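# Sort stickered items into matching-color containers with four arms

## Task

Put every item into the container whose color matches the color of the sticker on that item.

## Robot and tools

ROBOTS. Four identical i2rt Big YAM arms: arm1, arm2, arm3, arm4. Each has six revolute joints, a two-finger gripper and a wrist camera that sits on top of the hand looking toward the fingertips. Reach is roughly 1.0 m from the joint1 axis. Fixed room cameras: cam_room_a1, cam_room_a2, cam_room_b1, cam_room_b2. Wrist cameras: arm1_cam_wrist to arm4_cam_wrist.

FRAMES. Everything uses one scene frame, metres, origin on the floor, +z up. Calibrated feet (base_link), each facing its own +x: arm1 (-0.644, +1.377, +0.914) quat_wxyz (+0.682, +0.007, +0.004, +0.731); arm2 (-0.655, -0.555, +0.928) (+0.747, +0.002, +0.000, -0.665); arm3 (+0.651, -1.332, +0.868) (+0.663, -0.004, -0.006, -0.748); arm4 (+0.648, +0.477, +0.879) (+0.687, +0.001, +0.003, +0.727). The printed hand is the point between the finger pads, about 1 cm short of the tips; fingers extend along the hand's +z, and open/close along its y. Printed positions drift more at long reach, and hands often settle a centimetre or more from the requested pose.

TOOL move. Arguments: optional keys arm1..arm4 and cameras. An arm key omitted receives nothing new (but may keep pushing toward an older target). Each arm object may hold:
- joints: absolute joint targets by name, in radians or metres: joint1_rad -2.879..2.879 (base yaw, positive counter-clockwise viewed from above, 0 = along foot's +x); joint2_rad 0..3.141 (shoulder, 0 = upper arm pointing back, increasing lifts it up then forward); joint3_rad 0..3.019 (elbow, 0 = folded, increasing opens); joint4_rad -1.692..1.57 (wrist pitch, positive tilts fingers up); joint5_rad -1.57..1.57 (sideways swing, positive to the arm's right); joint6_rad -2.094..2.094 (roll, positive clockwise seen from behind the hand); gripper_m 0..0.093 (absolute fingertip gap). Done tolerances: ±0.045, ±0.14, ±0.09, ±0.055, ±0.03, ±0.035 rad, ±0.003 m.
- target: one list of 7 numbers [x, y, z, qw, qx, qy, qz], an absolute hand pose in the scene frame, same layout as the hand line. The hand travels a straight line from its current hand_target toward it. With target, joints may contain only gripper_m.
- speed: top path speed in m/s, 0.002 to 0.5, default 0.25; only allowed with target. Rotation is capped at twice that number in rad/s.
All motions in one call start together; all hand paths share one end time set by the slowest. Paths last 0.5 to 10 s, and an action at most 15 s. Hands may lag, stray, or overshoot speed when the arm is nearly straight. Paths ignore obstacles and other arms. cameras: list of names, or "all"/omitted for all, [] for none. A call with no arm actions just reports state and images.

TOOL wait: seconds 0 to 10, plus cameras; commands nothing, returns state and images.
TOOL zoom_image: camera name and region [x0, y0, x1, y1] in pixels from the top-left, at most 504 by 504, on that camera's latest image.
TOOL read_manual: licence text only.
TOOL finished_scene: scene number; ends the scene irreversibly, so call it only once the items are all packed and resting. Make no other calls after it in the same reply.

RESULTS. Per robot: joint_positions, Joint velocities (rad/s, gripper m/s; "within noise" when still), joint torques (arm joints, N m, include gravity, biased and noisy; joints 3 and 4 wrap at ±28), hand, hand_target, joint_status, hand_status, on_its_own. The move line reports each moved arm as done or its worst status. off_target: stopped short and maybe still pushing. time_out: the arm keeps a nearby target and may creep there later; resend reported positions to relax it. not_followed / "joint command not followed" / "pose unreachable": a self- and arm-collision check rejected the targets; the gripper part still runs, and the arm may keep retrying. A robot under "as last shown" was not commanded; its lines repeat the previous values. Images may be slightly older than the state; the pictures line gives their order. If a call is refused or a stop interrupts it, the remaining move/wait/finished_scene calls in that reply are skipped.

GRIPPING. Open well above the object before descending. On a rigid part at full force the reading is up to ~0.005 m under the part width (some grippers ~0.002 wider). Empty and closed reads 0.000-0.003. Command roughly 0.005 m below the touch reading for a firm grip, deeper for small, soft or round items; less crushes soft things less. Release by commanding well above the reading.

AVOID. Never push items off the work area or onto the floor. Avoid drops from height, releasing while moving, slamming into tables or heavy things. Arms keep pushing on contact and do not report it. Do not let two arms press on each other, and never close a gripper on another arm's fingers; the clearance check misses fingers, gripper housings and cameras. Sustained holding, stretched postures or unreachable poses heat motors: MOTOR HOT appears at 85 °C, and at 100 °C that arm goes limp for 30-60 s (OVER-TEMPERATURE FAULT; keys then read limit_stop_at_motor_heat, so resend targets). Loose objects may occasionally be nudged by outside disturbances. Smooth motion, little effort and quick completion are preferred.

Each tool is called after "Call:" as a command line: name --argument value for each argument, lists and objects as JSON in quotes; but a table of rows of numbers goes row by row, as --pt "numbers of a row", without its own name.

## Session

Call:
move --arm1 '{"joints": {"joint1_rad": 1.5, "joint2_rad": 1.012, "joint3_rad": 1.0, "joint4_rad": -0.887, "joint5_rad": 0, "joint6_rad": 0, "gripper_m": 0.093}}' --arm2 '{"joints": {"joint1_rad": -1.686, "joint2_rad": 1.012, "joint3_rad": 1.0, "joint4_rad": -0.887, "joint5_rad": 0, "joint6_rad": 0, "gripper_m": 0.093}}' --arm3 '{"joints": {"joint1_rad": 1.69, "joint2_rad": 1.012, "joint3_rad": 1.0, "joint4_rad": -0.887, "joint5_rad": 0, "joint6_rad": 0, "gripper_m": 0.093}}' --arm4 '{"joints": {"joint1_rad": -1.627, "joint2_rad": 1.012, "joint3_rad": 1.0, "joint4_rad": -0.887, "joint5_rad": 0, "joint6_rad": 0, "gripper_m": 0.093}}'

Scene clock: 1.93 s.
Joint torques (N m): arm1=[-1.44 -5.13 14.54 1.87 0.07 -0.02] | arm2=[0.67 -8 12.37 2.24 -0.06 0.18] | arm3=[1.73 -6.53 9.2 1.42 0.11 -0.11] | arm4=[1.2 -7.06 10.48 1.51 0.07 -0.08]
Motor temperatures (°C): arm1=[21 23 27 23 21 21 21] | arm2=[23 24 26 22 22 20 23] | arm3=[24 23 24 23 24 23 23] | arm4=[22 22 23 22 24 21 24]
Heat: arm1: hottest joint3_rad 27 °C; arm2: hottest joint3_rad 26 °C; arm3: hottest joint1_rad 24 °C; arm4: hottest joint5_rad 24 °C.
move: arm1 done; arm2 done; arm3 done; arm4 done
Joint velocities: within noise
arm1.joint_positions: joint1_rad=+1.498 joint2_rad=+1.023 joint3_rad=+0.968 joint4_rad=-0.901 joint5_rad=-0.002 joint6_rad=+0.007 gripper_m=+0.09306
arm1.joint_status: all done
arm1.hand: x=-1.0468 y=+1.3784 z=+1.1860 quat_wxyz=(+0.000, +0.951, -0.005, -0.310) (m; scene frame)
arm1.hand_target: x=-1.0542 y=+1.3779 z=+1.2093 quat_wxyz=(-0.002, +0.942, -0.001, -0.337) (m; scene frame)
arm1.hand_status: not commanded
arm2.joint_positions: joint1_rad=-1.686 joint2_rad=+1.014 joint3_rad=+0.991 joint4_rad=-0.892 joint5_rad=+0.001 joint6_rad=-0.013 gripper_m=+0.09310
arm2.joint_status: all done
arm2.hand: x=-1.0681 y=-0.5561 z=+1.2100 quat_wxyz=(+0.004, -0.947, -0.007, +0.321) (m; scene frame)
arm2.hand_target: x=-1.0706 y=-0.5565 z=+1.2163 quat_wxyz=(+0.001, -0.944, -0.001, +0.329) (m; scene frame)
arm2.hand_status: not commanded
arm3.joint_positions: joint1_rad=+1.683 joint2_rad=+1.006 joint3_rad=+1.005 joint4_rad=-0.890 joint5_rad=-0.002 joint6_rad=+0.007 gripper_m=+0.09307
arm3.joint_status: all done
arm3.hand: x=+1.0651 y=-1.3311 z=+1.1614 quat_wxyz=(-0.334, -0.004, -0.943, +0.006) (m; scene frame)
arm3.hand_target: x=+1.0656 y=-1.3287 z=+1.1568 quat_wxyz=(-0.330, +0.002, -0.944, +0.007) (m; scene frame)
arm3.hand_status: not commanded
arm4.joint_positions: joint1_rad=-1.629 joint2_rad=+1.013 joint3_rad=+0.982 joint4_rad=-0.900 joint5_rad=+0.001 joint6_rad=+0.014 gripper_m=+0.09310
arm4.joint_status: all done
arm4.hand: x=+1.0579 y=+0.4768 z=+1.1539 quat_wxyz=(-0.312, -0.007, -0.950, +0.000) (m; scene frame)
arm4.hand_target: x=+1.0642 y=+0.4780 z=+1.1661 quat_wxyz=(-0.327, +0.001, -0.945, +0.001) (m; scene frame)
arm4.hand_status: not commanded
pictures: arm1_cam_wrist, arm2_cam_wrist, arm3_cam_wrist, arm4_cam_wrist, cam_room_a1, cam_room_a2, cam_room_b1, cam_room_b2
Images, in order (width x height): arm1_cam_wrist 672x504, arm2_cam_wrist 672x504, arm3_cam_wrist 672x504, arm4_cam_wrist 672x504, cam_room_a1 672x504, cam_room_a2 672x504, cam_room_b1 672x504, cam_room_b2 672x504.

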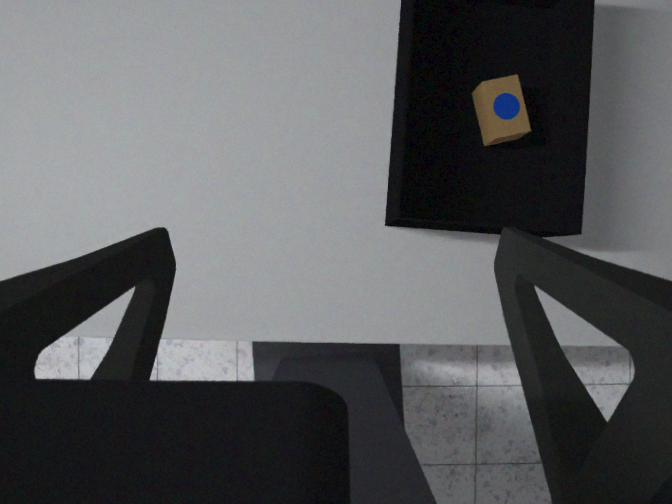

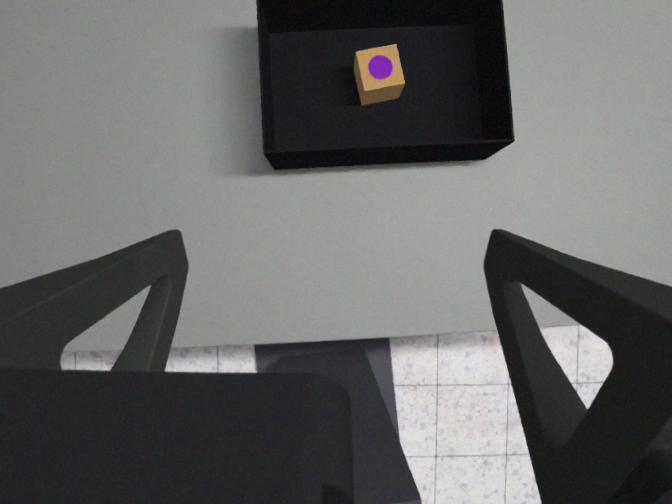

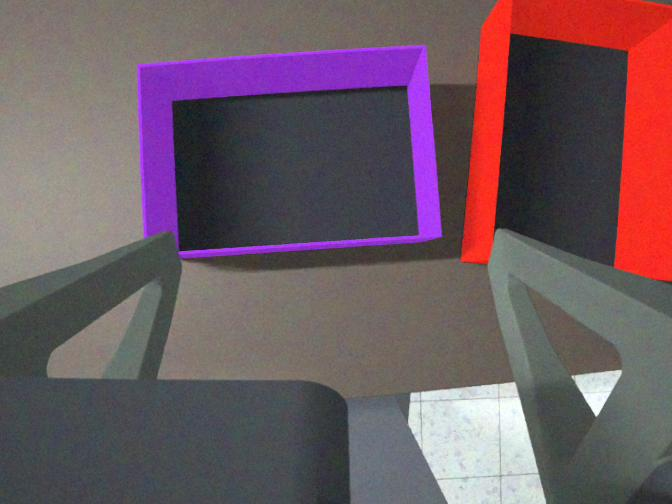

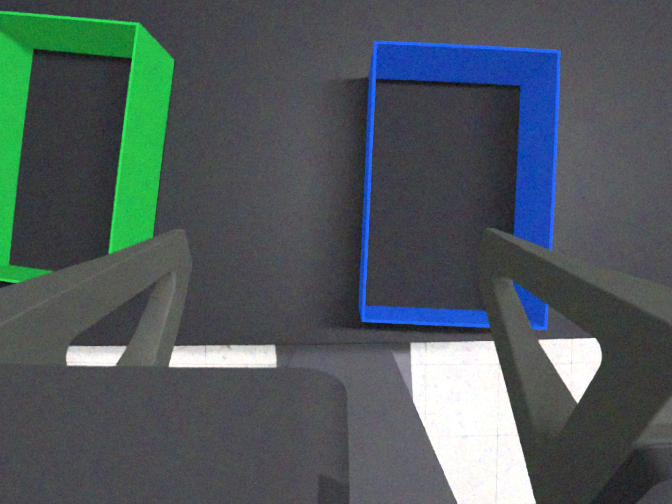

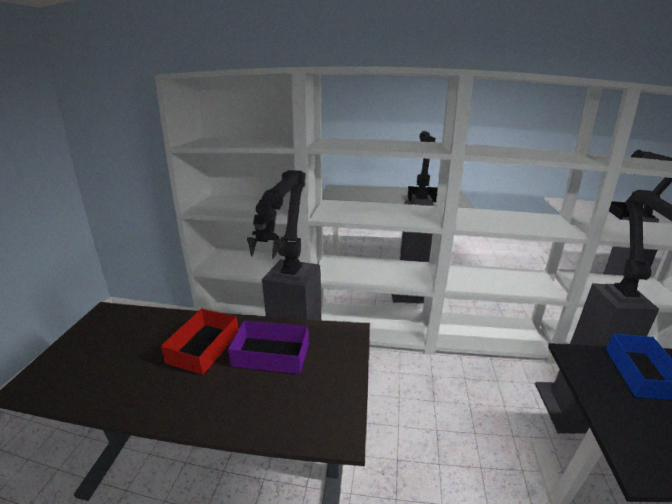

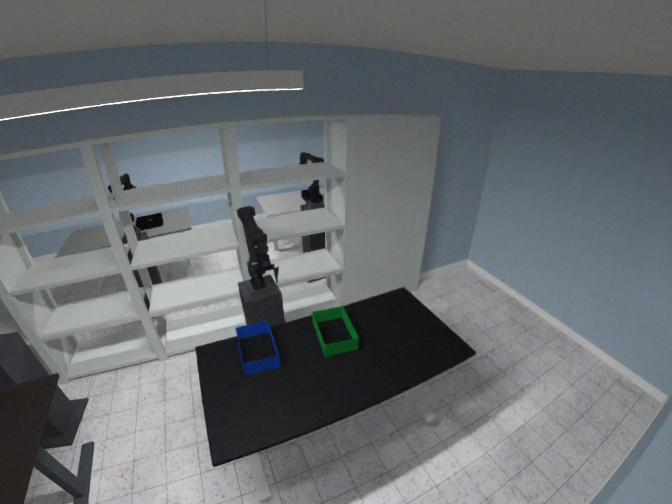

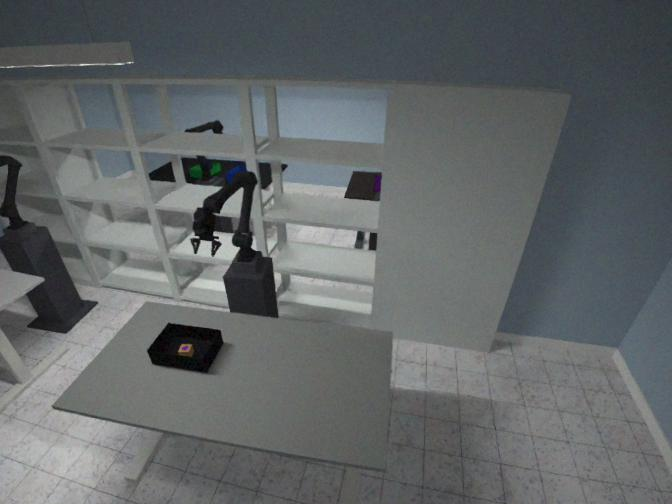

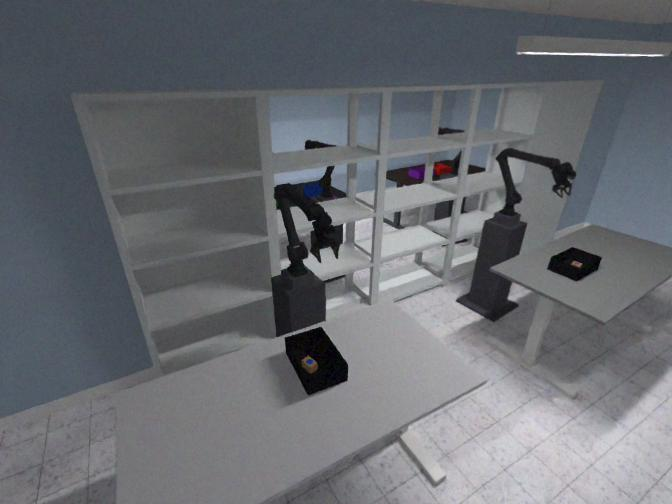

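Call:
move --arm1 '{"target": [-1.215, 1.566, 0.885, -0.0331, -0.9502, -0.1083, 0.2905], "speed": 0.45}' --arm2 '{"target": [-1.322, -0.502, 0.885, -0.0255, -0.9527, -0.0834, 0.2913], "speed": 0.45}' --arm3 '{"joints": {"joint1_rad": -1.887, "joint2_rad": 0.448, "joint3_rad": 0.44, "joint4_rad": -0.25}}' --arm4 '{"joints": {"joint1_rad": 1.025, "joint2_rad": 0.448, "joint3_rad": 0.44, "joint4_rad": -0.25}}' --cameras '["arm1_cam_wrist","arm2_cam_wrist"]'

Scene clock: 35.37 s.
Joint torques (N m): arm1=[-1.73 -14.39 11.73 1.52 -0.29 -0.07] | arm2=[0.15 -20.19 11.95 2.25 -0.33 -0.09] | arm3=[0.62 -0.38 9.76 2.55 -0.07 -0.1] | arm4=[0.85 -0.32 9.96 2.1 0.14 -0.07]
Motor temperatures (°C): arm1=[21 24 34 23 21 21 21] | arm2=[23 24 29 22 22 20 23] | arm3=[24 23 27 23 24 23 23] | arm4=[22 22 30 22 24 21 24]
Heat: arm1: hottest joint3_rad 34 °C; arm2: hottest joint3_rad 29 °C; arm3: hottest joint3_rad 27 °C; arm4: hottest joint3_rad 30 °C.
move: arm1 off_target; arm2 off_target; arm3 done; arm4 done
Joint velocities: within noise
arm1.joint_positions: joint1_rad=+1.088 joint2_rad=+1.969 joint3_rad=+1.088 joint4_rad=-0.278 joint5_rad=-0.335 joint6_rad=-0.548 gripper_m=+0.09306
arm1.joint_status: not commanded
arm1.hand: x=-1.1889 y=+1.5547 z=+0.8632 quat_wxyz=(+0.050, +0.959, +0.099, -0.262) (m; scene frame)
arm1.hand_target: x=-1.2136 y=+1.5654 z=+0.8860 quat_wxyz=(+0.033, +0.950, +0.108, -0.290) (m; scene frame)
arm1.hand_status: off_target (0.036 m and 4.1 deg from the pose sent, 0.393 m and 13.7 deg at the start)
arm2.joint_positions: joint1_rad=-1.803 joint2_rad=+2.054 joint3_rad=+1.245 joint4_rad=-0.234 joint5_rad=-0.163 joint6_rad=-0.232 gripper_m=+0.09310
arm2.joint_status: not commanded
arm2.hand: x=-1.2992 y=-0.5084 z=+0.8725 quat_wxyz=(-0.031, -0.960, -0.077, +0.269) (m; scene frame)
arm2.hand_target: x=-1.3208 y=-0.5020 z=+0.8858 quat_wxyz=(-0.025, -0.953, -0.083, +0.291) (m; scene frame)
arm2.hand_status: off_target (0.027 m and 2.9 deg from the pose sent, 0.416 m and 10.0 deg at the start)
arm3.joint_positions: joint1_rad=-1.877 joint2_rad=+0.451 joint3_rad=+0.443 joint4_rad=-0.267 joint5_rad=+0.002 joint6_rad=+0.005 gripper_m=+0.09307
arm3.joint_status: all done
arm3.hand: x=+0.3494 y=-1.1897 z=+1.1518 quat_wxyz=(+0.122, -0.780, +0.175, +0.589) (m; scene frame)
arm3.hand_target: x=+0.3503 y=-1.1868 z=+1.1547 quat_wxyz=(+0.127, -0.775, +0.176, +0.594) (m; scene frame)
arm3.hand_status: not commanded
arm4.joint_positions: joint1_rad=+1.023 joint2_rad=+0.454 joint3_rad=+0.435 joint4_rad=-0.269 joint5_rad=-0.002 joint6_rad=+0.012 gripper_m=+0.09310
arm4.joint_status: all done
arm4.hand: x=+0.3573 y=+0.6345 z=+1.1596 quat_wxyz=(-0.139, +0.775, -0.200, -0.583) (m; scene frame)
arm4.hand_target: x=+0.3566 y=+0.6346 z=+1.1692 quat_wxyz=(-0.146, +0.768, -0.193, -0.593) (m; scene frame)
arm4.hand_status: not commanded
pictures: arm1_cam_wrist, arm2_cam_wrist
Images, in order (width x height): arm1_cam_wrist 672x504, arm2_cam_wrist 672x504.

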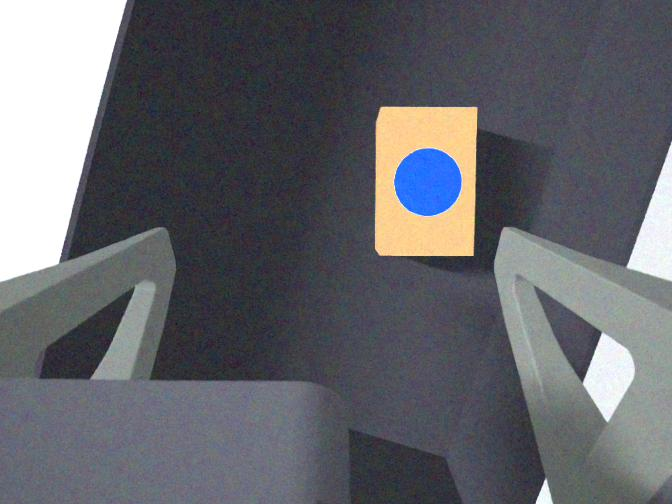

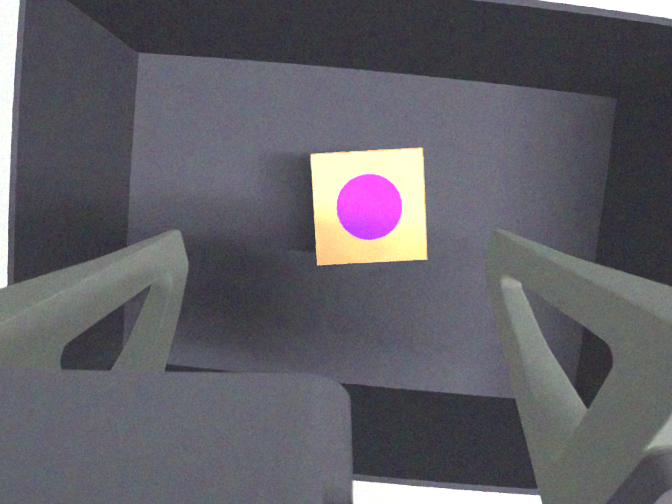

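Call:
move --arm1 '{"target": [-1.239, 1.597, 0.777, -0.0331, -0.9502, -0.1083, 0.2905], "speed": 0.3}' --arm2 '{"target": [-1.330, -0.491, 0.774, -0.0331, -0.9502, -0.1083, 0.2905], "speed": 0.3}' --cameras '["arm1_cam_wrist","arm2_cam_wrist"]'

Scene clock: 47.33 s.
Joint torques (N m): arm1=[-2.43 -16.85 9.91 1.63 -0.18 -0.04] | arm2=[0.26 -22.48 9.85 2.43 -0.38 -0.08] | arm3=[0.5 -0.32 9.74 2.55 -0.07 -0.11] | arm4=[0.26 -0.85 10.02 2.22 0.11 -0.08]
Motor temperatures (°C): arm1=[21 24 33 23 21 21 21] | arm2=[23 25 30 22 22 20 23] | arm3=[24 23 28 23 24 23 23] | arm4=[22 22 30 22 24 21 24]
Heat: arm1: hottest joint3_rad 33 °C; arm2: hottest joint3_rad 30 °C; arm3: hottest joint3_rad 28 °C; arm4: hottest joint3_rad 30 °C.
move: arm1 off_target; arm2 off_target
Joint velocities: within noise
arm1.joint_positions: joint1_rad=+1.061 joint2_rad=+2.248 joint3_rad=+1.216 joint4_rad=-0.132 joint5_rad=-0.354 joint6_rad=-0.580 gripper_m=+0.09300
arm1.joint_status: not commanded
arm1.hand: x=-1.2160 y=+1.5807 z=+0.7610 quat_wxyz=(+0.051, +0.957, +0.103, -0.265) (m; scene frame)
arm1.hand_target: x=-1.2378 y=+1.5965 z=+0.7779 quat_wxyz=(+0.033, +0.950, +0.108, -0.290) (m; scene frame)
arm1.hand_status: off_target (0.032 m and 3.7 deg from the pose sent, 0.108 m and 4.1 deg at the start)
arm2.joint_positions: joint1_rad=-1.829 joint2_rad=+2.304 joint3_rad=+1.311 joint4_rad=-0.070 joint5_rad=-0.204 joint6_rad=-0.297 gripper_m=+0.09310
arm2.joint_status: not commanded
arm2.hand: x=-1.3063 y=-0.4973 z=+0.7600 quat_wxyz=(-0.041, -0.958, -0.101, +0.264) (m; scene frame)
arm2.hand_target: x=-1.3289 y=-0.4910 z=+0.7748 quat_wxyz=(-0.033, -0.950, -0.108, +0.290) (m; scene frame)
arm2.hand_status: off_target (0.028 m and 3.4 deg from the pose sent, 0.105 m and 4.5 deg at the start)
arm3, arm4: as last shown
pictures: arm1_cam_wrist, arm2_cam_wrist
Images, in order (width x height): arm1_cam_wrist 672x504, arm2_cam_wrist 672x504.

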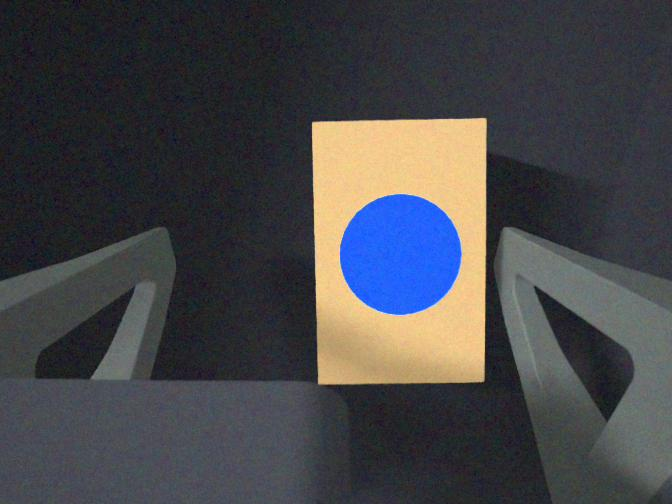

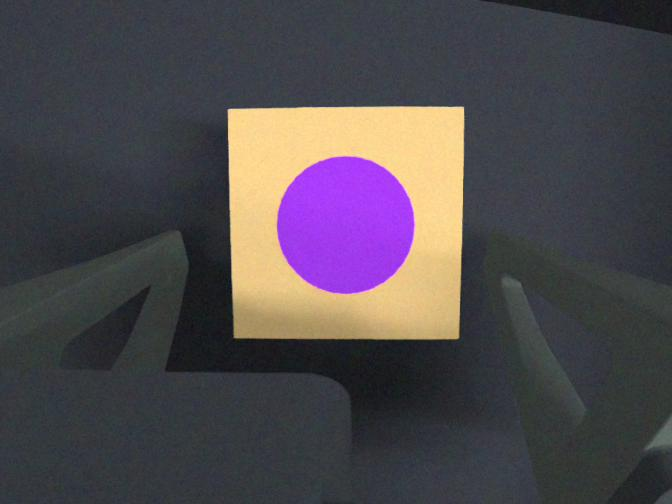

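Call:
move --arm1 '{"target": [-1.241, 1.613, 0.777, -0.0331, -0.9502, -0.1083, 0.2905], "speed": 0.2}' --arm2 '{"joints": {"gripper_m": 0.035}}' --cameras '[]'

Call:
move --arm1 '{"joints": {"gripper_m": 0.025}}' --arm2 '{"target": [-1.330, -0.491, 0.93, -0.0331, -0.9502, -0.1083, 0.2905], "speed": 0.4}' --cameras '["arm1_cam_wrist","arm2_cam_wrist"]'

Scene clock: 53.60 s.
Joint torques (N m): arm1=[-2.78 -15.97 10.59 0.8 -0.21 -0.09] | arm2=[0.26 -22.42 9.92 2.4 -0.31 -0.06] | arm3=[0.5 -0.15 9.73 2.54 -0.07 -0.11] | arm4=[1.08 -0.56 10 2.22 0.14 -0.1]
Motor temperatures (°C): arm1=[21 24 33 23 21 21 21] | arm2=[23 26 30 22 22 20 23] | arm3=[24 23 28 23 24 23 23] | arm4=[22 22 30 22 24 21 24]
Heat: arm1: hottest joint3_rad 33 °C; arm2: hottest joint3_rad 30 °C; arm3: hottest joint3_rad 28 °C; arm4: hottest joint3_rad 30 °C.
move: arm1 off_target; arm2 off_target
Joint velocities: within noise
arm1.joint_positions: joint1_rad=+1.044 joint2_rad=+2.248 joint3_rad=+1.246 joint4_rad=-0.132 joint5_rad=-0.364 joint6_rad=-0.601 gripper_m=+0.09300
arm1.joint_status: not commanded
arm1.hand: x=-1.2273 y=+1.5959 z=+0.7706 quat_wxyz=(+0.043, +0.953, +0.108, -0.280) (m; scene frame)
arm1.hand_target: x=-1.2402 y=+1.6129 z=+0.7776 quat_wxyz=(+0.033, +0.950, +0.108, -0.291) (m; scene frame)
arm1.hand_status: off_target (0.023 m and 1.6 deg from the pose sent, 0.044 m and 3.7 deg at the start)
arm2.joint_positions: joint1_rad=-1.829 joint2_rad=+2.304 joint3_rad=+1.311 joint4_rad=-0.069 joint5_rad=-0.206 joint6_rad=-0.300 gripper_m=+0.05280
arm2.joint_status: gripper_m off_target (ended at +0.05283, target +0.03500)
arm2.hand: x=-1.3065 y=-0.4975 z=+0.7601 quat_wxyz=(-0.041, -0.958, -0.103, +0.265) (m; scene frame)
arm2.hand_target: x=-1.3289 y=-0.4910 z=+0.7749 quat_wxyz=(-0.033, -0.950, -0.108, +0.290) (m; scene frame)
arm2.hand_status: not commanded
arm3, arm4: as last shown
pictures: none
No camera images: "cameras" was empty.

Scene clock: 54.87 s.
Joint torques (N m): arm1=[-2.43 -16.15 9.59 0.77 -0.16 -0.08] | arm2=[0.09 -19.19 11.36 1.35 -0.34 -0.05] | arm3=[0.56 -0.32 9.77 2.58 -0.07 -0.11] | arm4=[1.08 -0.5 9.92 2.26 0.14 -0.05]
Motor temperatures (°C): arm1=[21 24 33 23 21 21 21] | arm2=[23 26 30 22 22 20 23] | arm3=[24 23 28 23 24 23 23] | arm4=[22 22 30 22 24 21 24]
Heat: arm1: hottest joint3_rad 33 °C; arm2: hottest joint3_rad 30 °C; arm3: hottest joint3_rad 28 °C; arm4: hottest joint3_rad 30 °C.
move: arm1 done; arm2 done
Joint velocities: within noise
arm1.joint_positions: joint1_rad=+1.036 joint2_rad=+2.246 joint3_rad=+1.258 joint4_rad=-0.133 joint5_rad=-0.365 joint6_rad=-0.604 gripper_m=+0.02506
arm1.joint_status: all done
arm1.hand: x=-1.2316 y=+1.6032 z=+0.7752 quat_wxyz=(+0.038, +0.951, +0.107, -0.286) (m; scene frame)
arm1.hand_target: x=-1.2402 y=+1.6129 z=+0.7777 quat_wxyz=(+0.033, +0.950, +0.108, -0.291) (m; scene frame)
arm1.hand_status: not commanded
arm2.joint_positions: joint1_rad=-1.829 joint2_rad=+1.987 joint3_rad=+1.326 joint4_rad=-0.336 joint5_rad=-0.206 joint6_rad=-0.301 gripper_m=+0.05280
arm2.joint_status: not commanded
arm2.hand: x=-1.3247 y=-0.4955 z=+0.9370 quat_wxyz=(-0.033, -0.949, -0.105, +0.295) (m; scene frame)
arm2.hand_target: x=-1.3297 y=-0.4910 z=+0.9301 quat_wxyz=(-0.033, -0.950, -0.108, +0.291) (m; scene frame)
arm2.hand_status: done (0.010 m and 0.7 deg from the pose sent, 0.172 m and 3.2 deg at the start)
arm3, arm4: as last shown
pictures: arm1_cam_wrist, arm2_cam_wrist
Images, in order (width x height): arm1_cam_wrist 672x504, arm2_cam_wrist 672x504.

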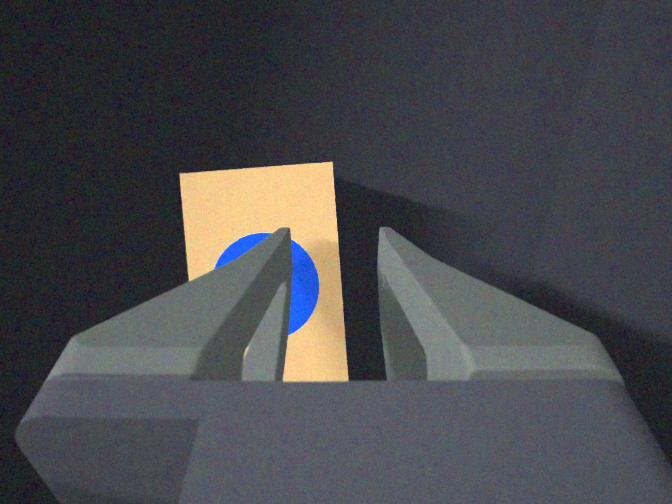

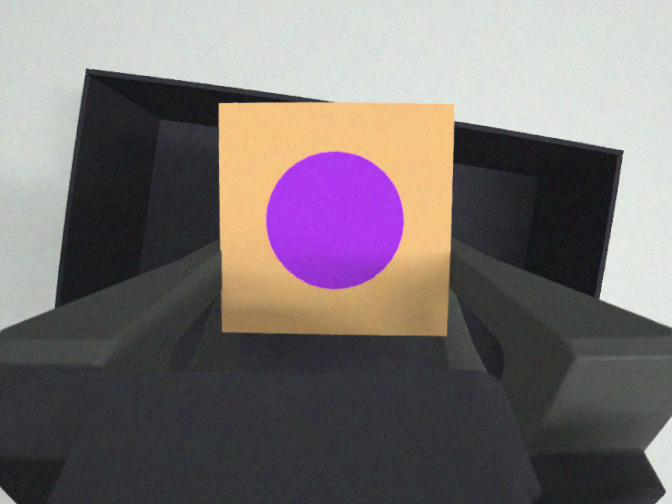

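Call:
move --arm1 '{"target": [-1.238, 1.590, 0.83, -0.0331, -0.9502, -0.1083, 0.2905], "speed": 0.3, "joints": {"gripper_m": 0.093}}' --arm2 '{"joints": {"joint1_rad": 0.763, "joint2_rad": 0.55, "joint3_rad": 0.756, "joint4_rad": -1.166, "joint5_rad": 0, "joint6_rad": 0}}' --cameras '["arm1_cam_wrist","arm2_cam_wrist"]'

Scene clock: 66.67 s.
Joint torques (N m): arm1=[-1.14 -16.79 7.49 0.81 -0.19 0.1] | arm2=[1.08 -1.03 10.51 1.44 0.14 0.22] | arm3=[0.56 -0.21 9.74 2.54 -0.08 -0.11] | arm4=[0.85 -0.79 10 2.21 0.13 -0.07]
Motor temperatures (°C): arm1=[21 25 32 23 21 21 21] | arm2=[23 26 31 22 22 20 23] | arm3=[24 23 29 23 24 23 23] | arm4=[22 22 31 22 24 21 24]
Heat: arm1: hottest joint3_rad 32 °C; arm2: hottest joint3_rad 31 °C; arm3: hottest joint3_rad 29 °C; arm4: hottest joint3_rad 31 °C.
move: arm1 done; arm2 done
Joint velocities: within noise
arm1.joint_positions: joint1_rad=+1.057 joint2_rad=+2.134 joint3_rad=+1.233 joint4_rad=-0.193 joint5_rad=-0.350 joint6_rad=-0.587 gripper_m=+0.09293
arm1.joint_status: all done
arm1.hand: x=-1.2371 y=+1.5941 z=+0.8277 quat_wxyz=(+0.030, +0.949, +0.110, -0.293) (m; scene frame)
arm1.hand_target: x=-1.2380 y=+1.5899 z=+0.8299 quat_wxyz=(+0.033, +0.950, +0.108, -0.290) (m; scene frame)
arm1.hand_status: done (0.005 m and 0.5 deg from the pose sent, 0.057 m and 0.8 deg at the start)
arm2.joint_positions: joint1_rad=+0.759 joint2_rad=+0.551 joint3_rad=+0.767 joint4_rad=-1.153 joint5_rad=-0.004 joint6_rad=-0.015 gripper_m=+0.05282
arm2.joint_status: all done
arm2.hand: x=-0.4598 y=-0.7190 z=+1.1966 quat_wxyz=(-0.293, -0.317, -0.896, +0.105) (m; scene frame)
arm2.hand_target: x=-0.4627 y=-0.7161 z=+1.1893 quat_wxyz=(-0.283, -0.323, -0.897, +0.100) (m; scene frame)
arm2.hand_status: not commanded
arm3, arm4: as last shown
pictures: arm1_cam_wrist, arm2_cam_wrist
Images, in order (width x height): arm1_cam_wrist 672x504, arm2_cam_wrist 672x504.

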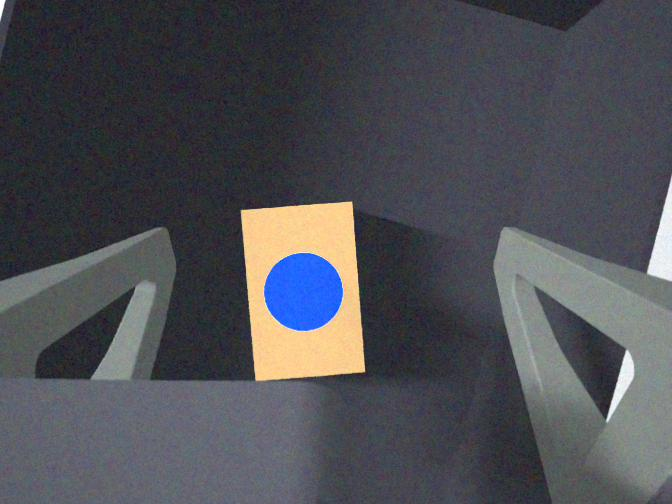

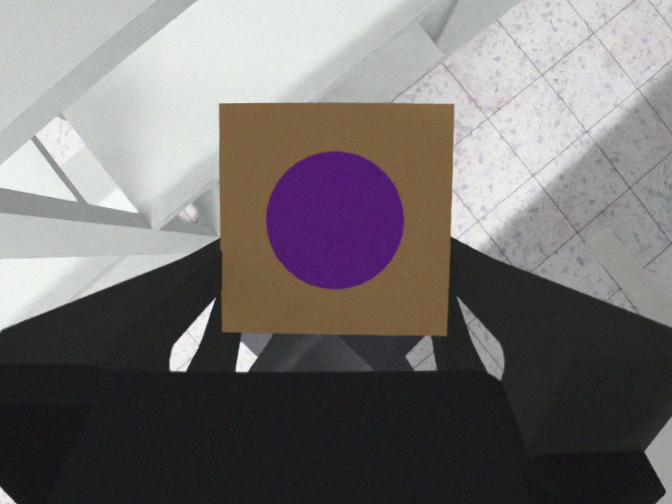

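Call:
move --arm1 '{"target": [-1.228, 1.590, 0.770, -0.0432, -0.9458, -0.1413, 0.2892], "speed": 0.25}' --arm2 '{"target": [-0.12, -0.99, 1.10, 0.2513, 0.3271, 0.9064, -0.0907], "speed": 0.35}' --cameras '["arm1_cam_wrist","arm2_cam_wrist"]'

Scene clock: 80.63 s.
Joint torques (N m): arm1=[-2.67 -15.5 6.97 1.65 -0.28 -0.07] | arm2=[1.55 -19.9 16.34 1.22 0.15 0.21] | arm3=[0.56 -0.26 9.74 2.58 -0.07 -0.1] | arm4=[1.14 -0.44 9.96 2.22 0.13 -0.07]
Motor temperatures (°C): arm1=[21 26 32 23 21 21 21] | arm2=[23 25 31 22 22 20 24] | arm3=[24 23 29 23 24 23 23] | arm4=[22 22 32 22 24 21 24]
Heat: arm1: hottest joint3_rad 32 °C; arm2: hottest joint3_rad 31 °C; arm3: hottest joint3_rad 29 °C; arm4: hottest joint3_rad 32 °C.
move: arm1 done; arm2 off_target
Joint velocities: within noise
arm1.joint_positions: joint1_rad=+1.057 joint2_rad=+2.238 joint3_rad=+1.233 joint4_rad=-0.136 joint5_rad=-0.386 joint6_rad=-0.653 gripper_m=+0.09293
arm1.joint_status: not commanded
arm1.hand: x=-1.2269 y=+1.5825 z=+0.7735 quat_wxyz=(+0.048, +0.947, +0.141, -0.284) (m; scene frame)
arm1.hand_target: x=-1.2278 y=+1.5898 z=+0.7700 quat_wxyz=(+0.043, +0.946, +0.141, -0.289) (m; scene frame)
arm1.hand_status: done (0.008 m and 0.8 deg from the pose sent, 0.059 m and 4.0 deg at the start)
arm2.joint_positions: joint1_rad=+0.766 joint2_rad=+1.833 joint3_rad=+1.534 joint4_rad=-0.772 joint5_rad=+0.007 joint6_rad=-0.004 gripper_m=+0.05282
arm2.joint_status: not commanded
arm2.hand: x=-0.1392 y=-0.9819 z=+1.0760 quat_wxyz=(-0.232, -0.326, -0.913, +0.085) (m; scene frame)
arm2.hand_target: x=-0.1212 y=-0.9888 z=+1.1002 quat_wxyz=(-0.252, -0.327, -0.906, +0.091) (m; scene frame)
arm2.hand_status: off_target (0.032 m and 2.4 deg from the pose sent, 0.445 m and 5.4 deg at the start)
arm3, arm4: as last shown
pictures: arm1_cam_wrist, arm2_cam_wrist
Images, in order (width x height): arm1_cam_wrist 672x504, arm2_cam_wrist 672x504.

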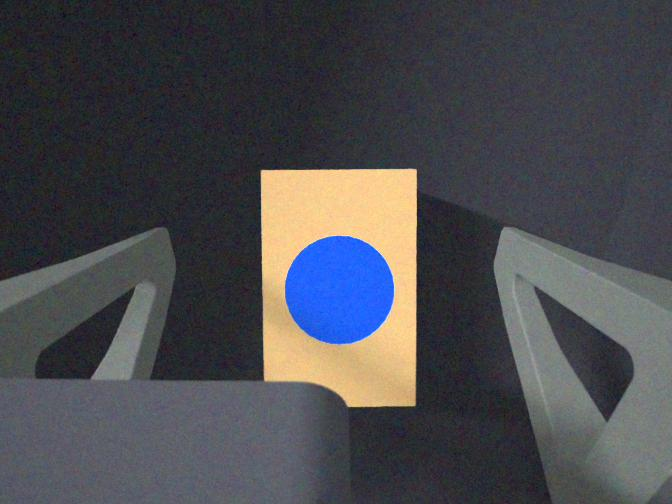

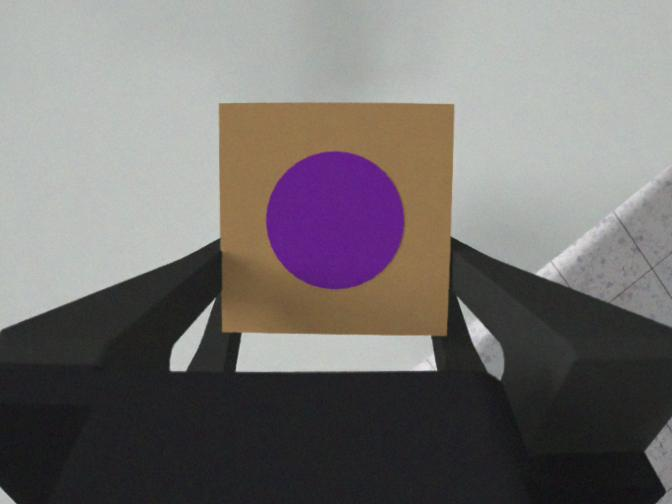

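Call:
move --arm1 '{"target": [-1.220, 1.592, 0.750, -0.0432, -0.9458, -0.1413, 0.2892], "speed": 0.15}' --arm2 '{"target": [-0.12, -0.99, 1.05, 0.2513, 0.3271, 0.9064, -0.0907], "speed": 0.12}' --cameras '[]'

Call:
move --arm1 '{"joints": {"gripper_m": 0.025}}' --arm2 '{"target": [-0.12, -0.99, 1.02, 0.2513, 0.3271, 0.9064, -0.0907], "speed": 0.1}' --cameras '["arm1_cam_wrist","arm2_cam_wrist"]'

Scene clock: 85.77 s.
Joint torques (N m): arm1=[-2.2 -15.97 5.81 1.68 -0.32 -0.05] | arm2=[1.61 -19.08 10.19 2.77 0.15 0.21] | arm3=[0.67 -0.26 9.73 2.52 -0.06 -0.11] | arm4=[1.38 -0.5 9.99 2.18 0.15 -0.09]
Motor temperatures (°C): arm1=[21 26 32 23 22 21 21] | arm2=[23 25 32 22 22 20 24] | arm3=[24 23 29 23 24 23 23] | arm4=[22 22 32 22 24 21 24]
Heat: arm1: hottest joint3_rad 32 °C; arm2: hottest joint3_rad 32 °C; arm3: hottest joint3_rad 29 °C; arm4: hottest joint3_rad 32 °C.
move: arm1 done; arm2 off_target
Joint velocities: within noise
arm1.joint_positions: joint1_rad=+1.046 joint2_rad=+2.274 joint3_rad=+1.233 joint4_rad=-0.093 joint5_rad=-0.390 joint6_rad=-0.663 gripper_m=+0.09293
arm1.joint_status: not commanded
arm1.hand: x=-1.2236 y=+1.5878 z=+0.7563 quat_wxyz=(+0.045, +0.946, +0.141, -0.288) (m; scene frame)
arm1.hand_target: x=-1.2198 y=+1.5920 z=+0.7500 quat_wxyz=(+0.043, +0.946, +0.141, -0.289) (m; scene frame)
arm1.hand_status: done (0.008 m and 0.3 deg from the pose sent, 0.026 m and 0.8 deg at the start)
arm2.joint_positions: joint1_rad=+0.766 joint2_rad=+1.863 joint3_rad=+1.534 joint4_rad=-0.693 joint5_rad=+0.007 joint6_rad=-0.004 gripper_m=+0.05282
arm2.joint_status: not commanded
arm2.hand: x=-0.1257 y=-0.9930 z=+1.0663 quat_wxyz=(-0.254, -0.324, -0.906, +0.093) (m; scene frame)
arm2.hand_target: x=-0.1204 y=-0.9896 z=+1.0501 quat_wxyz=(-0.251, -0.327, -0.907, +0.091) (m; scene frame)
arm2.hand_status: off_target (0.018 m and 0.6 deg from the pose sent, 0.033 m and 2.4 deg at the start)
arm3, arm4: as last shown
pictures: none
No camera images: "cameras" was empty.

Scene clock: 86.90 s.
Joint torques (N m): arm1=[-2.61 -15.15 5.68 1.83 -0.31 -0.05] | arm2=[1.49 -19.43 10.07 2.71 0.15 0.21] | arm3=[0.56 -0.21 9.74 2.5 -0.06 -0.1] | arm4=[0.73 -0.79 10.09 2.22 0.17 -0.1]
Motor temperatures (°C): arm1=[21 26 32 23 22 21 21] | arm2=[23 25 32 22 22 20 24] | arm3=[24 23 29 23 24 23 23] | arm4=[22 22 32 22 24 21 24]
Heat: arm1: hottest joint3_rad 32 °C; arm2: hottest joint3_rad 32 °C; arm3: hottest joint3_rad 29 °C; arm4: hottest joint3_rad 32 °C.
move: arm1 off_target; arm2 off_target
Joint velocities: within noise
arm1.joint_positions: joint1_rad=+1.046 joint2_rad=+2.274 joint3_rad=+1.233 joint4_rad=-0.093 joint5_rad=-0.391 joint6_rad=-0.663 gripper_m=+0.04336
arm1.joint_status: gripper_m off_target (ended at +0.04339, target +0.02500)
arm1.hand: x=-1.2237 y=+1.5877 z=+0.7564 quat_wxyz=(+0.046, +0.946, +0.142, -0.288) (m; scene frame)
arm1.hand_target: x=-1.2198 y=+1.5920 z=+0.7500 quat_wxyz=(+0.043, +0.946, +0.141, -0.289) (m; scene frame)
arm1.hand_status: not commanded
arm2.joint_positions: joint1_rad=+0.766 joint2_rad=+1.895 joint3_rad=+1.494 joint4_rad=-0.622 joint5_rad=+0.007 joint6_rad=-0.004 gripper_m=+0.05282
arm2.joint_status: not commanded
arm2.hand: x=-0.1250 y=-0.9935 z=+1.0348 quat_wxyz=(-0.254, -0.324, -0.907, +0.093) (m; scene frame)
arm2.hand_target: x=-0.1203 y=-0.9898 z=+1.0202 quat_wxyz=(-0.251, -0.327, -0.906, +0.091) (m; scene frame)
arm2.hand_status: off_target (0.016 m and 0.5 deg from the pose sent, 0.047 m and 0.6 deg at the start)
arm3, arm4: as last shown
pictures: arm1_cam_wrist, arm2_cam_wrist
Images, in order (width x height): arm1_cam_wrist 672x504, arm2_cam_wrist 672x504.

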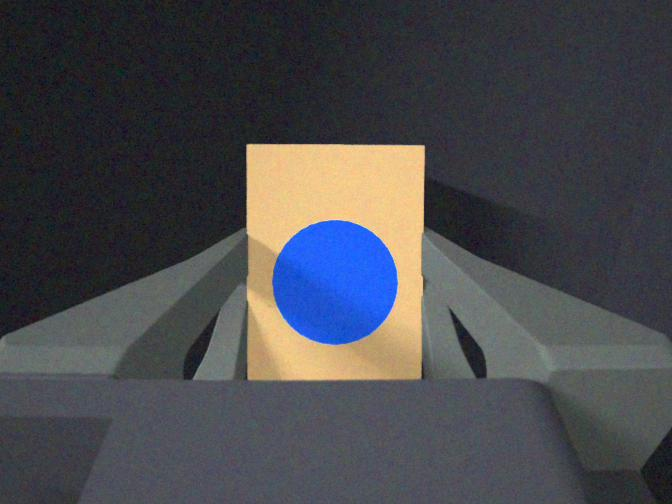

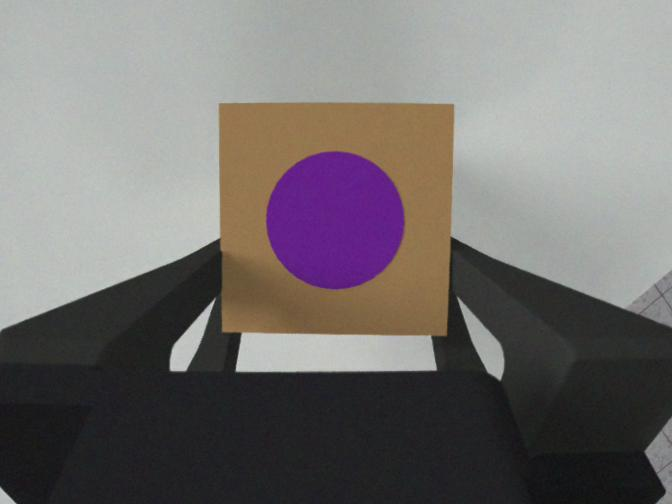

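Call:
move --arm1 '{"target": [-1.220, 1.592, 0.93, -0.0432, -0.9458, -0.1413, 0.2892], "speed": 0.35}' --arm2 '{"target": [-0.12, -0.99, 1.008, 0.2513, 0.3271, 0.9064, -0.0907], "speed": 0.1}' --cameras '[]'

Call:
move --arm1 '{"joints": {"joint1_rad": -0.6, "joint2_rad": 0.55, "joint3_rad": 0.756, "joint4_rad": -1.166, "joint5_rad": 0, "joint6_rad": 0}}' --arm2 '{"joints": {"gripper_m": 0.093}}' --cameras '["arm2_cam_wrist"]'

Call:
move --arm1 '{"joints": {"joint1_rad": -2.398, "joint2_rad": 0.55, "joint3_rad": 0.756, "joint4_rad": -1.166, "joint5_rad": 0, "joint6_rad": 0}}' --arm2 '{"target": [-0.18, -0.945, 1.10, 0.2513, 0.3271, 0.9064, -0.0907], "speed": 0.3}' --arm3 '{"target": [0.02, -1.09, 1.09, 0.2159, -0.7370, 0.2834, 0.5744], "speed": 0.3}' --cameras '["arm2_cam_wrist","arm3_cam_wrist"]'

Scene clock: 97.90 s.
Joint torques (N m): arm1=[-1.73 -14.21 11.75 0.75 -0.24 -0.02] | arm2=[1.44 -18.67 9.66 2.7 0.15 0.2] | arm3=[0.5 -0.21 9.74 2.5 -0.06 -0.11] | arm4=[0.85 -0.32 10.03 2.26 0.14 -0.09]
Motor temperatures (°C): arm1=[21 26 31 23 22 21 22] | arm2=[23 25 32 22 22 20 24] | arm3=[24 23 30 23 24 23 23] | arm4=[22 22 32 22 24 21 24]
Heat: arm1: hottest joint3_rad 31 °C; arm2: hottest joint3_rad 32 °C; arm3: hottest joint3_rad 30 °C; arm4: hottest joint3_rad 32 °C.
move: arm1 off_target; arm2 off_target
Joint velocities: within noise
arm1.joint_positions: joint1_rad=+1.046 joint2_rad=+1.915 joint3_rad=+1.203 joint4_rad=-0.433 joint5_rad=-0.391 joint6_rad=-0.663 gripper_m=+0.04337
arm1.joint_status: not commanded
arm1.hand: x=-1.2114 y=+1.5825 z=+0.9245 quat_wxyz=(+0.048, +0.947, +0.141, -0.284) (m; scene frame)
arm1.hand_target: x=-1.2196 y=+1.5920 z=+0.9301 quat_wxyz=(+0.043, +0.946, +0.141, -0.289) (m; scene frame)
arm1.hand_status: off_target (0.014 m and 0.8 deg from the pose sent, 0.174 m and 0.3 deg at the start)
arm2.joint_positions: joint1_rad=+0.766 joint2_rad=+1.898 joint3_rad=+1.483 joint4_rad=-0.595 joint5_rad=+0.007 joint6_rad=-0.004 gripper_m=+0.05282
arm2.joint_status: not commanded
arm2.hand: x=-0.1236 y=-0.9946 z=+1.0310 quat_wxyz=(-0.260, -0.324, -0.905, +0.095) (m; scene frame)
arm2.hand_target: x=-0.1207 y=-0.9895 z=+1.0083 quat_wxyz=(-0.251, -0.327, -0.907, +0.091) (m; scene frame)
arm2.hand_status: off_target (0.024 m and 1.2 deg from the pose sent, 0.027 m and 0.5 deg at the start)
arm3.joint_positions: joint1_rad=-1.877 joint2_rad=+0.451 joint3_rad=+0.443 joint4_rad=-0.267 joint5_rad=+0.002 joint6_rad=+0.005 gripper_m=+0.09307
arm3.joint_status: not commanded
arm3.hand: x=+0.3494 y=-1.1897 z=+1.1518 quat_wxyz=(+0.122, -0.780, +0.175, +0.589) (m; scene frame)
arm3.hand_target: x=+0.3503 y=-1.1868 z=+1.1547 quat_wxyz=(+0.127, -0.775, +0.176, +0.594) (m; scene frame)
arm3.hand_status: not commanded
arm4.joint_positions: joint1_rad=+1.023 joint2_rad=+0.454 joint3_rad=+0.435 joint4_rad=-0.269 joint5_rad=-0.002 joint6_rad=+0.012 gripper_m=+0.09310
arm4.joint_status: not commanded
arm4.hand: x=+0.3573 y=+0.6345 z=+1.1596 quat_wxyz=(-0.139, +0.775, -0.200, -0.583) (m; scene frame)
arm4.hand_target: x=+0.3566 y=+0.6346 z=+1.1692 quat_wxyz=(-0.146, +0.768, -0.193, -0.593) (m; scene frame)
arm4.hand_status: not commanded
pictures: none
No camera images: "cameras" was empty.

Scene clock: 99.80 s.
Joint torques (N m): arm1=[-2.26 1.9 11.7 0.92 -0.05 0.09] | arm2=[1.49 -18.67 9.62 2.67 0.14 0.19] | arm3=[0.56 -0.09 9.74 2.51 -0.06 -0.1] | arm4=[1.08 -0.32 10.04 2.22 0.15 -0.08]
Motor temperatures (°C): arm1=[21 26 31 23 22 21 22] | arm2=[23 25 32 22 22 20 24] | arm3=[24 23 30 23 24 23 23] | arm4=[22 22 32 22 24 21 24]
Heat: arm1: hottest joint3_rad 31 °C; arm2: hottest joint3_rad 32 °C; arm3: hottest joint3_rad 30 °C; arm4: hottest joint3_rad 32 °C.
move: arm1 done; arm2 done
Joint velocities: within noise
arm1.joint_positions: joint1_rad=-0.594 joint2_rad=+0.549 joint3_rad=+0.753 joint4_rad=-1.157 joint5_rad=+0.002 joint6_rad=-0.008 gripper_m=+0.04340
arm1.joint_status: all done
arm1.hand: x=-0.5127 y=+1.5943 z=+1.1738 quat_wxyz=(-0.259, +0.477, -0.825, -0.155) (m; scene frame)
arm1.hand_target: x=-0.5123 y=+1.5925 z=+1.1740 quat_wxyz=(-0.255, +0.472, -0.830, -0.154) (m; scene frame)
arm1.hand_status: not commanded
arm2.joint_positions: joint1_rad=+0.766 joint2_rad=+1.898 joint3_rad=+1.483 joint4_rad=-0.593 joint5_rad=+0.007 joint6_rad=-0.003 gripper_m=+0.09293
arm2.joint_status: all done
arm2.hand: x=-0.1232 y=-0.9949 z=+1.0313 quat_wxyz=(-0.261, -0.324, -0.904, +0.096) (m; scene frame)
arm2.hand_target: x=-0.1207 y=-0.9894 z=+1.0083 quat_wxyz=(-0.251, -0.327, -0.907, +0.091) (m; scene frame)
arm2.hand_status: not commanded
arm3, arm4: as last shown
pictures: arm2_cam_wrist
Images, in order (width x height): arm2_cam_wrist 672x504.

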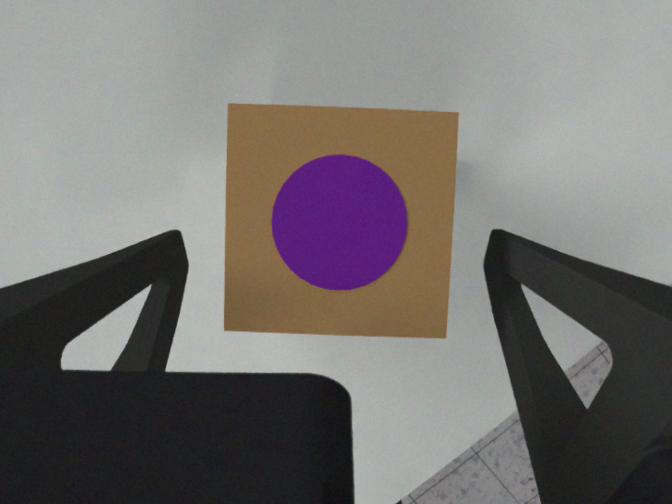

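Scene clock: 101.70 s.
Joint torques (N m): arm1=[-1.9 1.9 11.79 0.96 -0.05 0.13] | arm2=[1.2 -18.67 9.84 1.26 0.05 0.16] | arm3=[2.2 -16.85 12.03 2 0.22 0.02] | arm4=[0.67 -0.85 9.94 2.26 0.15 -0.1]
Motor temperatures (°C): arm1=[21 26 31 23 22 21 22] | arm2=[23 25 32 22 22 20 24] | arm3=[24 23 30 23 24 23 23] | arm4=[22 22 32 22 24 21 24]
Heat: arm1: hottest joint3_rad 31 °C; arm2: hottest joint3_rad 32 °C; arm3: hottest joint3_rad 30 °C; arm4: hottest joint3_rad 32 °C.
move: arm1 done; arm2 done; arm3 off_target
Joint velocities: within noise
arm1.joint_positions: joint1_rad=-2.392 joint2_rad=+0.549 joint3_rad=+0.753 joint4_rad=-1.157 joint5_rad=+0.002 joint6_rad=-0.007 gripper_m=+0.04340
arm1.joint_status: all done
arm1.hand: x=-0.4562 y=+1.2039 z=+1.1719 quat_wxyz=(-0.275, -0.347, -0.890, +0.115) (m; scene frame)
arm1.hand_target: x=-0.4581 y=+1.2039 z=+1.1720 quat_wxyz=(-0.272, -0.352, -0.888, +0.113) (m; scene frame)
arm1.hand_status: not commanded
arm2.joint_positions: joint1_rad=+0.766 joint2_rad=+1.665 joint3_rad=+1.363 joint4_rad=-0.704 joint5_rad=+0.007 joint6_rad=-0.003 gripper_m=+0.09293
arm2.joint_status: not commanded
arm2.hand: x=-0.1755 y=-0.9523 z=+1.1056 quat_wxyz=(-0.261, -0.324, -0.904, +0.096) (m; scene frame)
arm2.hand_target: x=-0.1799 y=-0.9450 z=+1.1000 quat_wxyz=(-0.251, -0.327, -0.906, +0.091) (m; scene frame)
arm2.hand_status: done (0.010 m and 1.4 deg from the pose sent, 0.102 m and 1.3 deg at the start)
arm3.joint_positions: joint1_rad=-1.706 joint2_rad=+1.677 joint3_rad=+1.042 joint4_rad=+0.312 joint5_rad=+0.467 joint6_rad=+0.115 gripper_m=+0.09307
arm3.joint_status: not commanded
arm3.hand: x=+0.0376 y=-1.0868 z=+1.0637 quat_wxyz=(+0.223, -0.753, +0.282, +0.551) (m; scene frame)
arm3.hand_target: x=+0.0216 y=-1.0905 z=+1.0902 quat_wxyz=(+0.216, -0.737, +0.283, +0.574) (m; scene frame)
arm3.hand_status: off_target (0.032 m and 3.3 deg from the pose sent, 0.350 m and 17.2 deg at the start)
arm4: as last shown
pictures: arm2_cam_wrist, arm3_cam_wrist
Images, in order (width x height): arm2_cam_wrist 672x504, arm3_cam_wrist 672x504.

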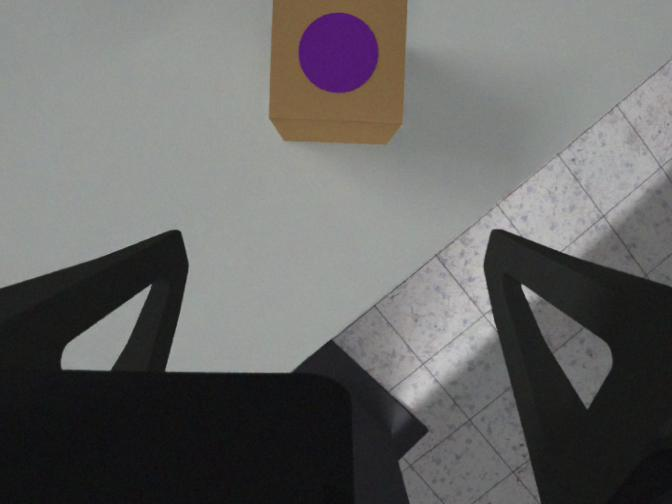

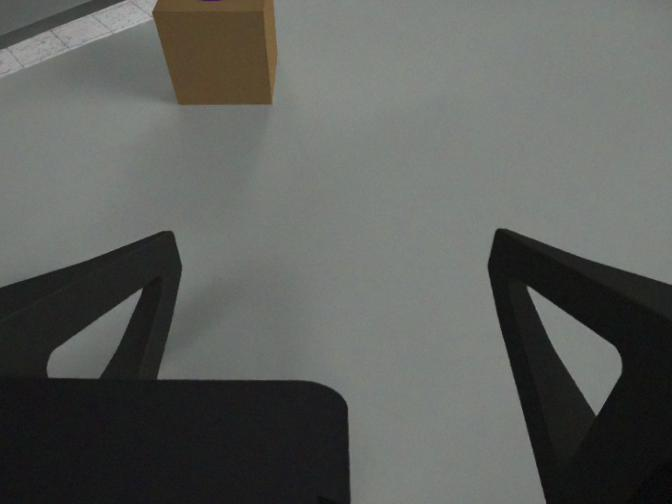

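Call:
move --arm1 '{"target": [-0.125, 0.885, 1.10, 0.2717, 0.3536, 0.8886, -0.1081], "speed": 0.35}' --arm2 '{"target": [-0.40, -0.75, 1.18, 0.2513, 0.3271, 0.9064, -0.0907], "speed": 0.35}' --arm3 '{"target": [-0.08, -1.073, 1.065, 0.2159, -0.7370, 0.2834, 0.5744], "speed": 0.2}' --cameras '[]'

Call:
move --arm1 '{"target": [-0.125, 0.885, 1.05, 0.2717, 0.3536, 0.8886, -0.1081], "speed": 0.12}' --arm3 '{"target": [-0.147, -1.013, 1.052, 0.2159, -0.7370, 0.2834, 0.5744], "speed": 0.2}' --cameras '["arm1_cam_wrist","arm3_cam_wrist"]'

Scene clock: 112.83 s.
Joint torques (N m): arm1=[-2.84 -17.08 17.02 0.92 -0.07 0.07] | arm2=[1.49 -3.96 10.29 1.26 0.17 0.21] | arm3=[2.55 -20.31 12.77 1.4 0.23 0.03] | arm4=[0.91 -0.62 9.96 2.22 0.13 -0.08]
Motor temperatures (°C): arm1=[21 26 32 23 21 21 22] | arm2=[23 25 32 22 22 20 23] | arm3=[24 24 29 23 24 23 23] | arm4=[22 22 33 22 24 21 24]
Heat: arm1: hottest joint3_rad 32 °C; arm2: hottest joint3_rad 32 °C; arm3: hottest joint3_rad 29 °C; arm4: hottest joint3_rad 33 °C.
move: arm1 off_target; arm2 off_target; arm3 off_target
Joint velocities: within noise
arm1.joint_positions: joint1_rad=-2.393 joint2_rad=+1.863 joint3_rad=+1.596 joint4_rad=-0.756 joint5_rad=-0.009 joint6_rad=-0.007 gripper_m=+0.04340
arm1.joint_status: not commanded
arm1.hand: x=-0.1347 y=+0.9031 z=+1.0661 quat_wxyz=(-0.246, -0.349, -0.899, +0.098) (m; scene frame)
arm1.hand_target: x=-0.1266 y=+0.8864 z=+1.1003 quat_wxyz=(-0.272, -0.353, -0.888, +0.108) (m; scene frame)
arm1.hand_status: off_target (0.040 m and 3.5 deg from the pose sent, 0.465 m and 1.2 deg at the start)
arm2.joint_positions: joint1_rad=+0.816 joint2_rad=+0.807 joint3_rad=+0.861 joint4_rad=-1.048 joint5_rad=+0.033 joint6_rad=+0.038 gripper_m=+0.09293
arm2.joint_status: not commanded
arm2.hand: x=-0.3975 y=-0.7549 z=+1.1920 quat_wxyz=(-0.268, -0.322, -0.903, +0.097) (m; scene frame)
arm2.hand_target: x=-0.4000 y=-0.7500 z=+1.1803 quat_wxyz=(-0.251, -0.327, -0.906, +0.091) (m; scene frame)
arm2.hand_status: off_target (0.013 m and 2.1 deg from the pose sent, 0.311 m and 1.4 deg at the start)
arm3.joint_positions: joint1_rad=-1.697 joint2_rad=+1.923 joint3_rad=+1.344 joint4_rad=+0.276 joint5_rad=+0.479 joint6_rad=+0.118 gripper_m=+0.09307
arm3.joint_status: not commanded
arm3.hand: x=-0.0607 y=-1.0669 z=+1.0479 quat_wxyz=(+0.223, -0.746, +0.284, +0.559) (m; scene frame)
arm3.hand_target: x=-0.0784 y=-1.0736 z=+1.0651 quat_wxyz=(+0.216, -0.737, +0.283, +0.574) (m; scene frame)
arm3.hand_status: off_target (0.026 m and 2.2 deg from the pose sent, 0.118 m and 3.3 deg at the start)
arm4: as last shown
pictures: none
No camera images: "cameras" was empty.

Scene clock: 114.07 s.
Joint torques (N m): arm1=[-2.61 -16.79 11.36 2.03 -0.02 0.11] | arm2=[1.49 -3.9 10.29 1.29 0.18 0.21] | arm3=[1.26 -24.29 13.46 1.5 0.04 -0.11] | arm4=[1.2 -0.62 10.03 2.14 0.14 -0.1]
Motor temperatures (°C): arm1=[21 26 32 23 21 21 22] | arm2=[23 25 32 22 22 20 23] | arm3=[24 24 30 23 24 23 23] | arm4=[22 22 33 22 24 21 24]
Heat: arm1: hottest joint3_rad 32 °C; arm2: hottest joint3_rad 32 °C; arm3: hottest joint3_rad 30 °C; arm4: hottest joint3_rad 33 °C.
move: arm1 done; arm3 off_target
Joint velocities: within noise
arm1.joint_positions: joint1_rad=-2.393 joint2_rad=+1.894 joint3_rad=+1.581 joint4_rad=-0.671 joint5_rad=-0.009 joint6_rad=-0.007 gripper_m=+0.04340
arm1.joint_status: not commanded
arm1.hand: x=-0.1251 y=+0.8940 z=+1.0486 quat_wxyz=(-0.263, -0.347, -0.894, +0.105) (m; scene frame)
arm1.hand_target: x=-0.1252 y=+0.8851 z=+1.0501 quat_wxyz=(-0.272, -0.354, -0.889, +0.108) (m; scene frame)
arm1.hand_status: done (0.009 m and 1.5 deg from the pose sent, 0.026 m and 3.5 deg at the start)
arm2, arm4: as last shown
arm2.hand: x=-0.3975 y=-0.7549 z=+1.1920 quat_wxyz=(-0.268, -0.323, -0.903, +0.097) (m; scene frame)
arm3.joint_positions: joint1_rad=-1.737 joint2_rad=+2.128 joint3_rad=+1.644 joint4_rad=+0.184 joint5_rad=+0.424 joint6_rad=+0.115 gripper_m=+0.09307
arm3.joint_status: not commanded
arm3.hand: x=-0.1345 y=-1.0220 z=+1.0314 quat_wxyz=(+0.214, -0.748, +0.283, +0.561) (m; scene frame)
arm3.hand_target: x=-0.1452 y=-1.0136 z=+1.0524 quat_wxyz=(+0.216, -0.737, +0.283, +0.575) (m; scene frame)
arm3.hand_status: off_target (0.026 m and 2.0 deg from the pose sent, 0.102 m and 2.2 deg at the start)
pictures: arm1_cam_wrist, arm3_cam_wrist
Images, in order (width x height): arm1_cam_wrist 672x504, arm3_cam_wrist 672x504.

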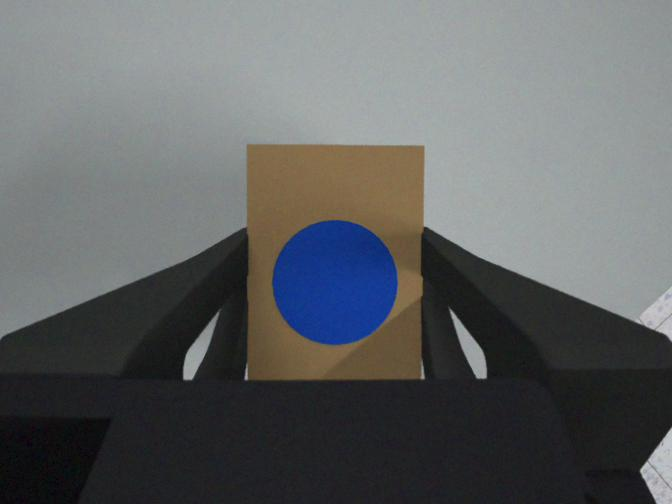

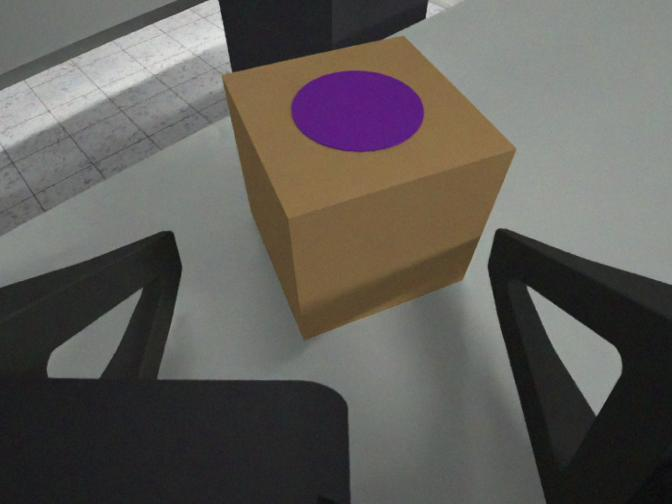

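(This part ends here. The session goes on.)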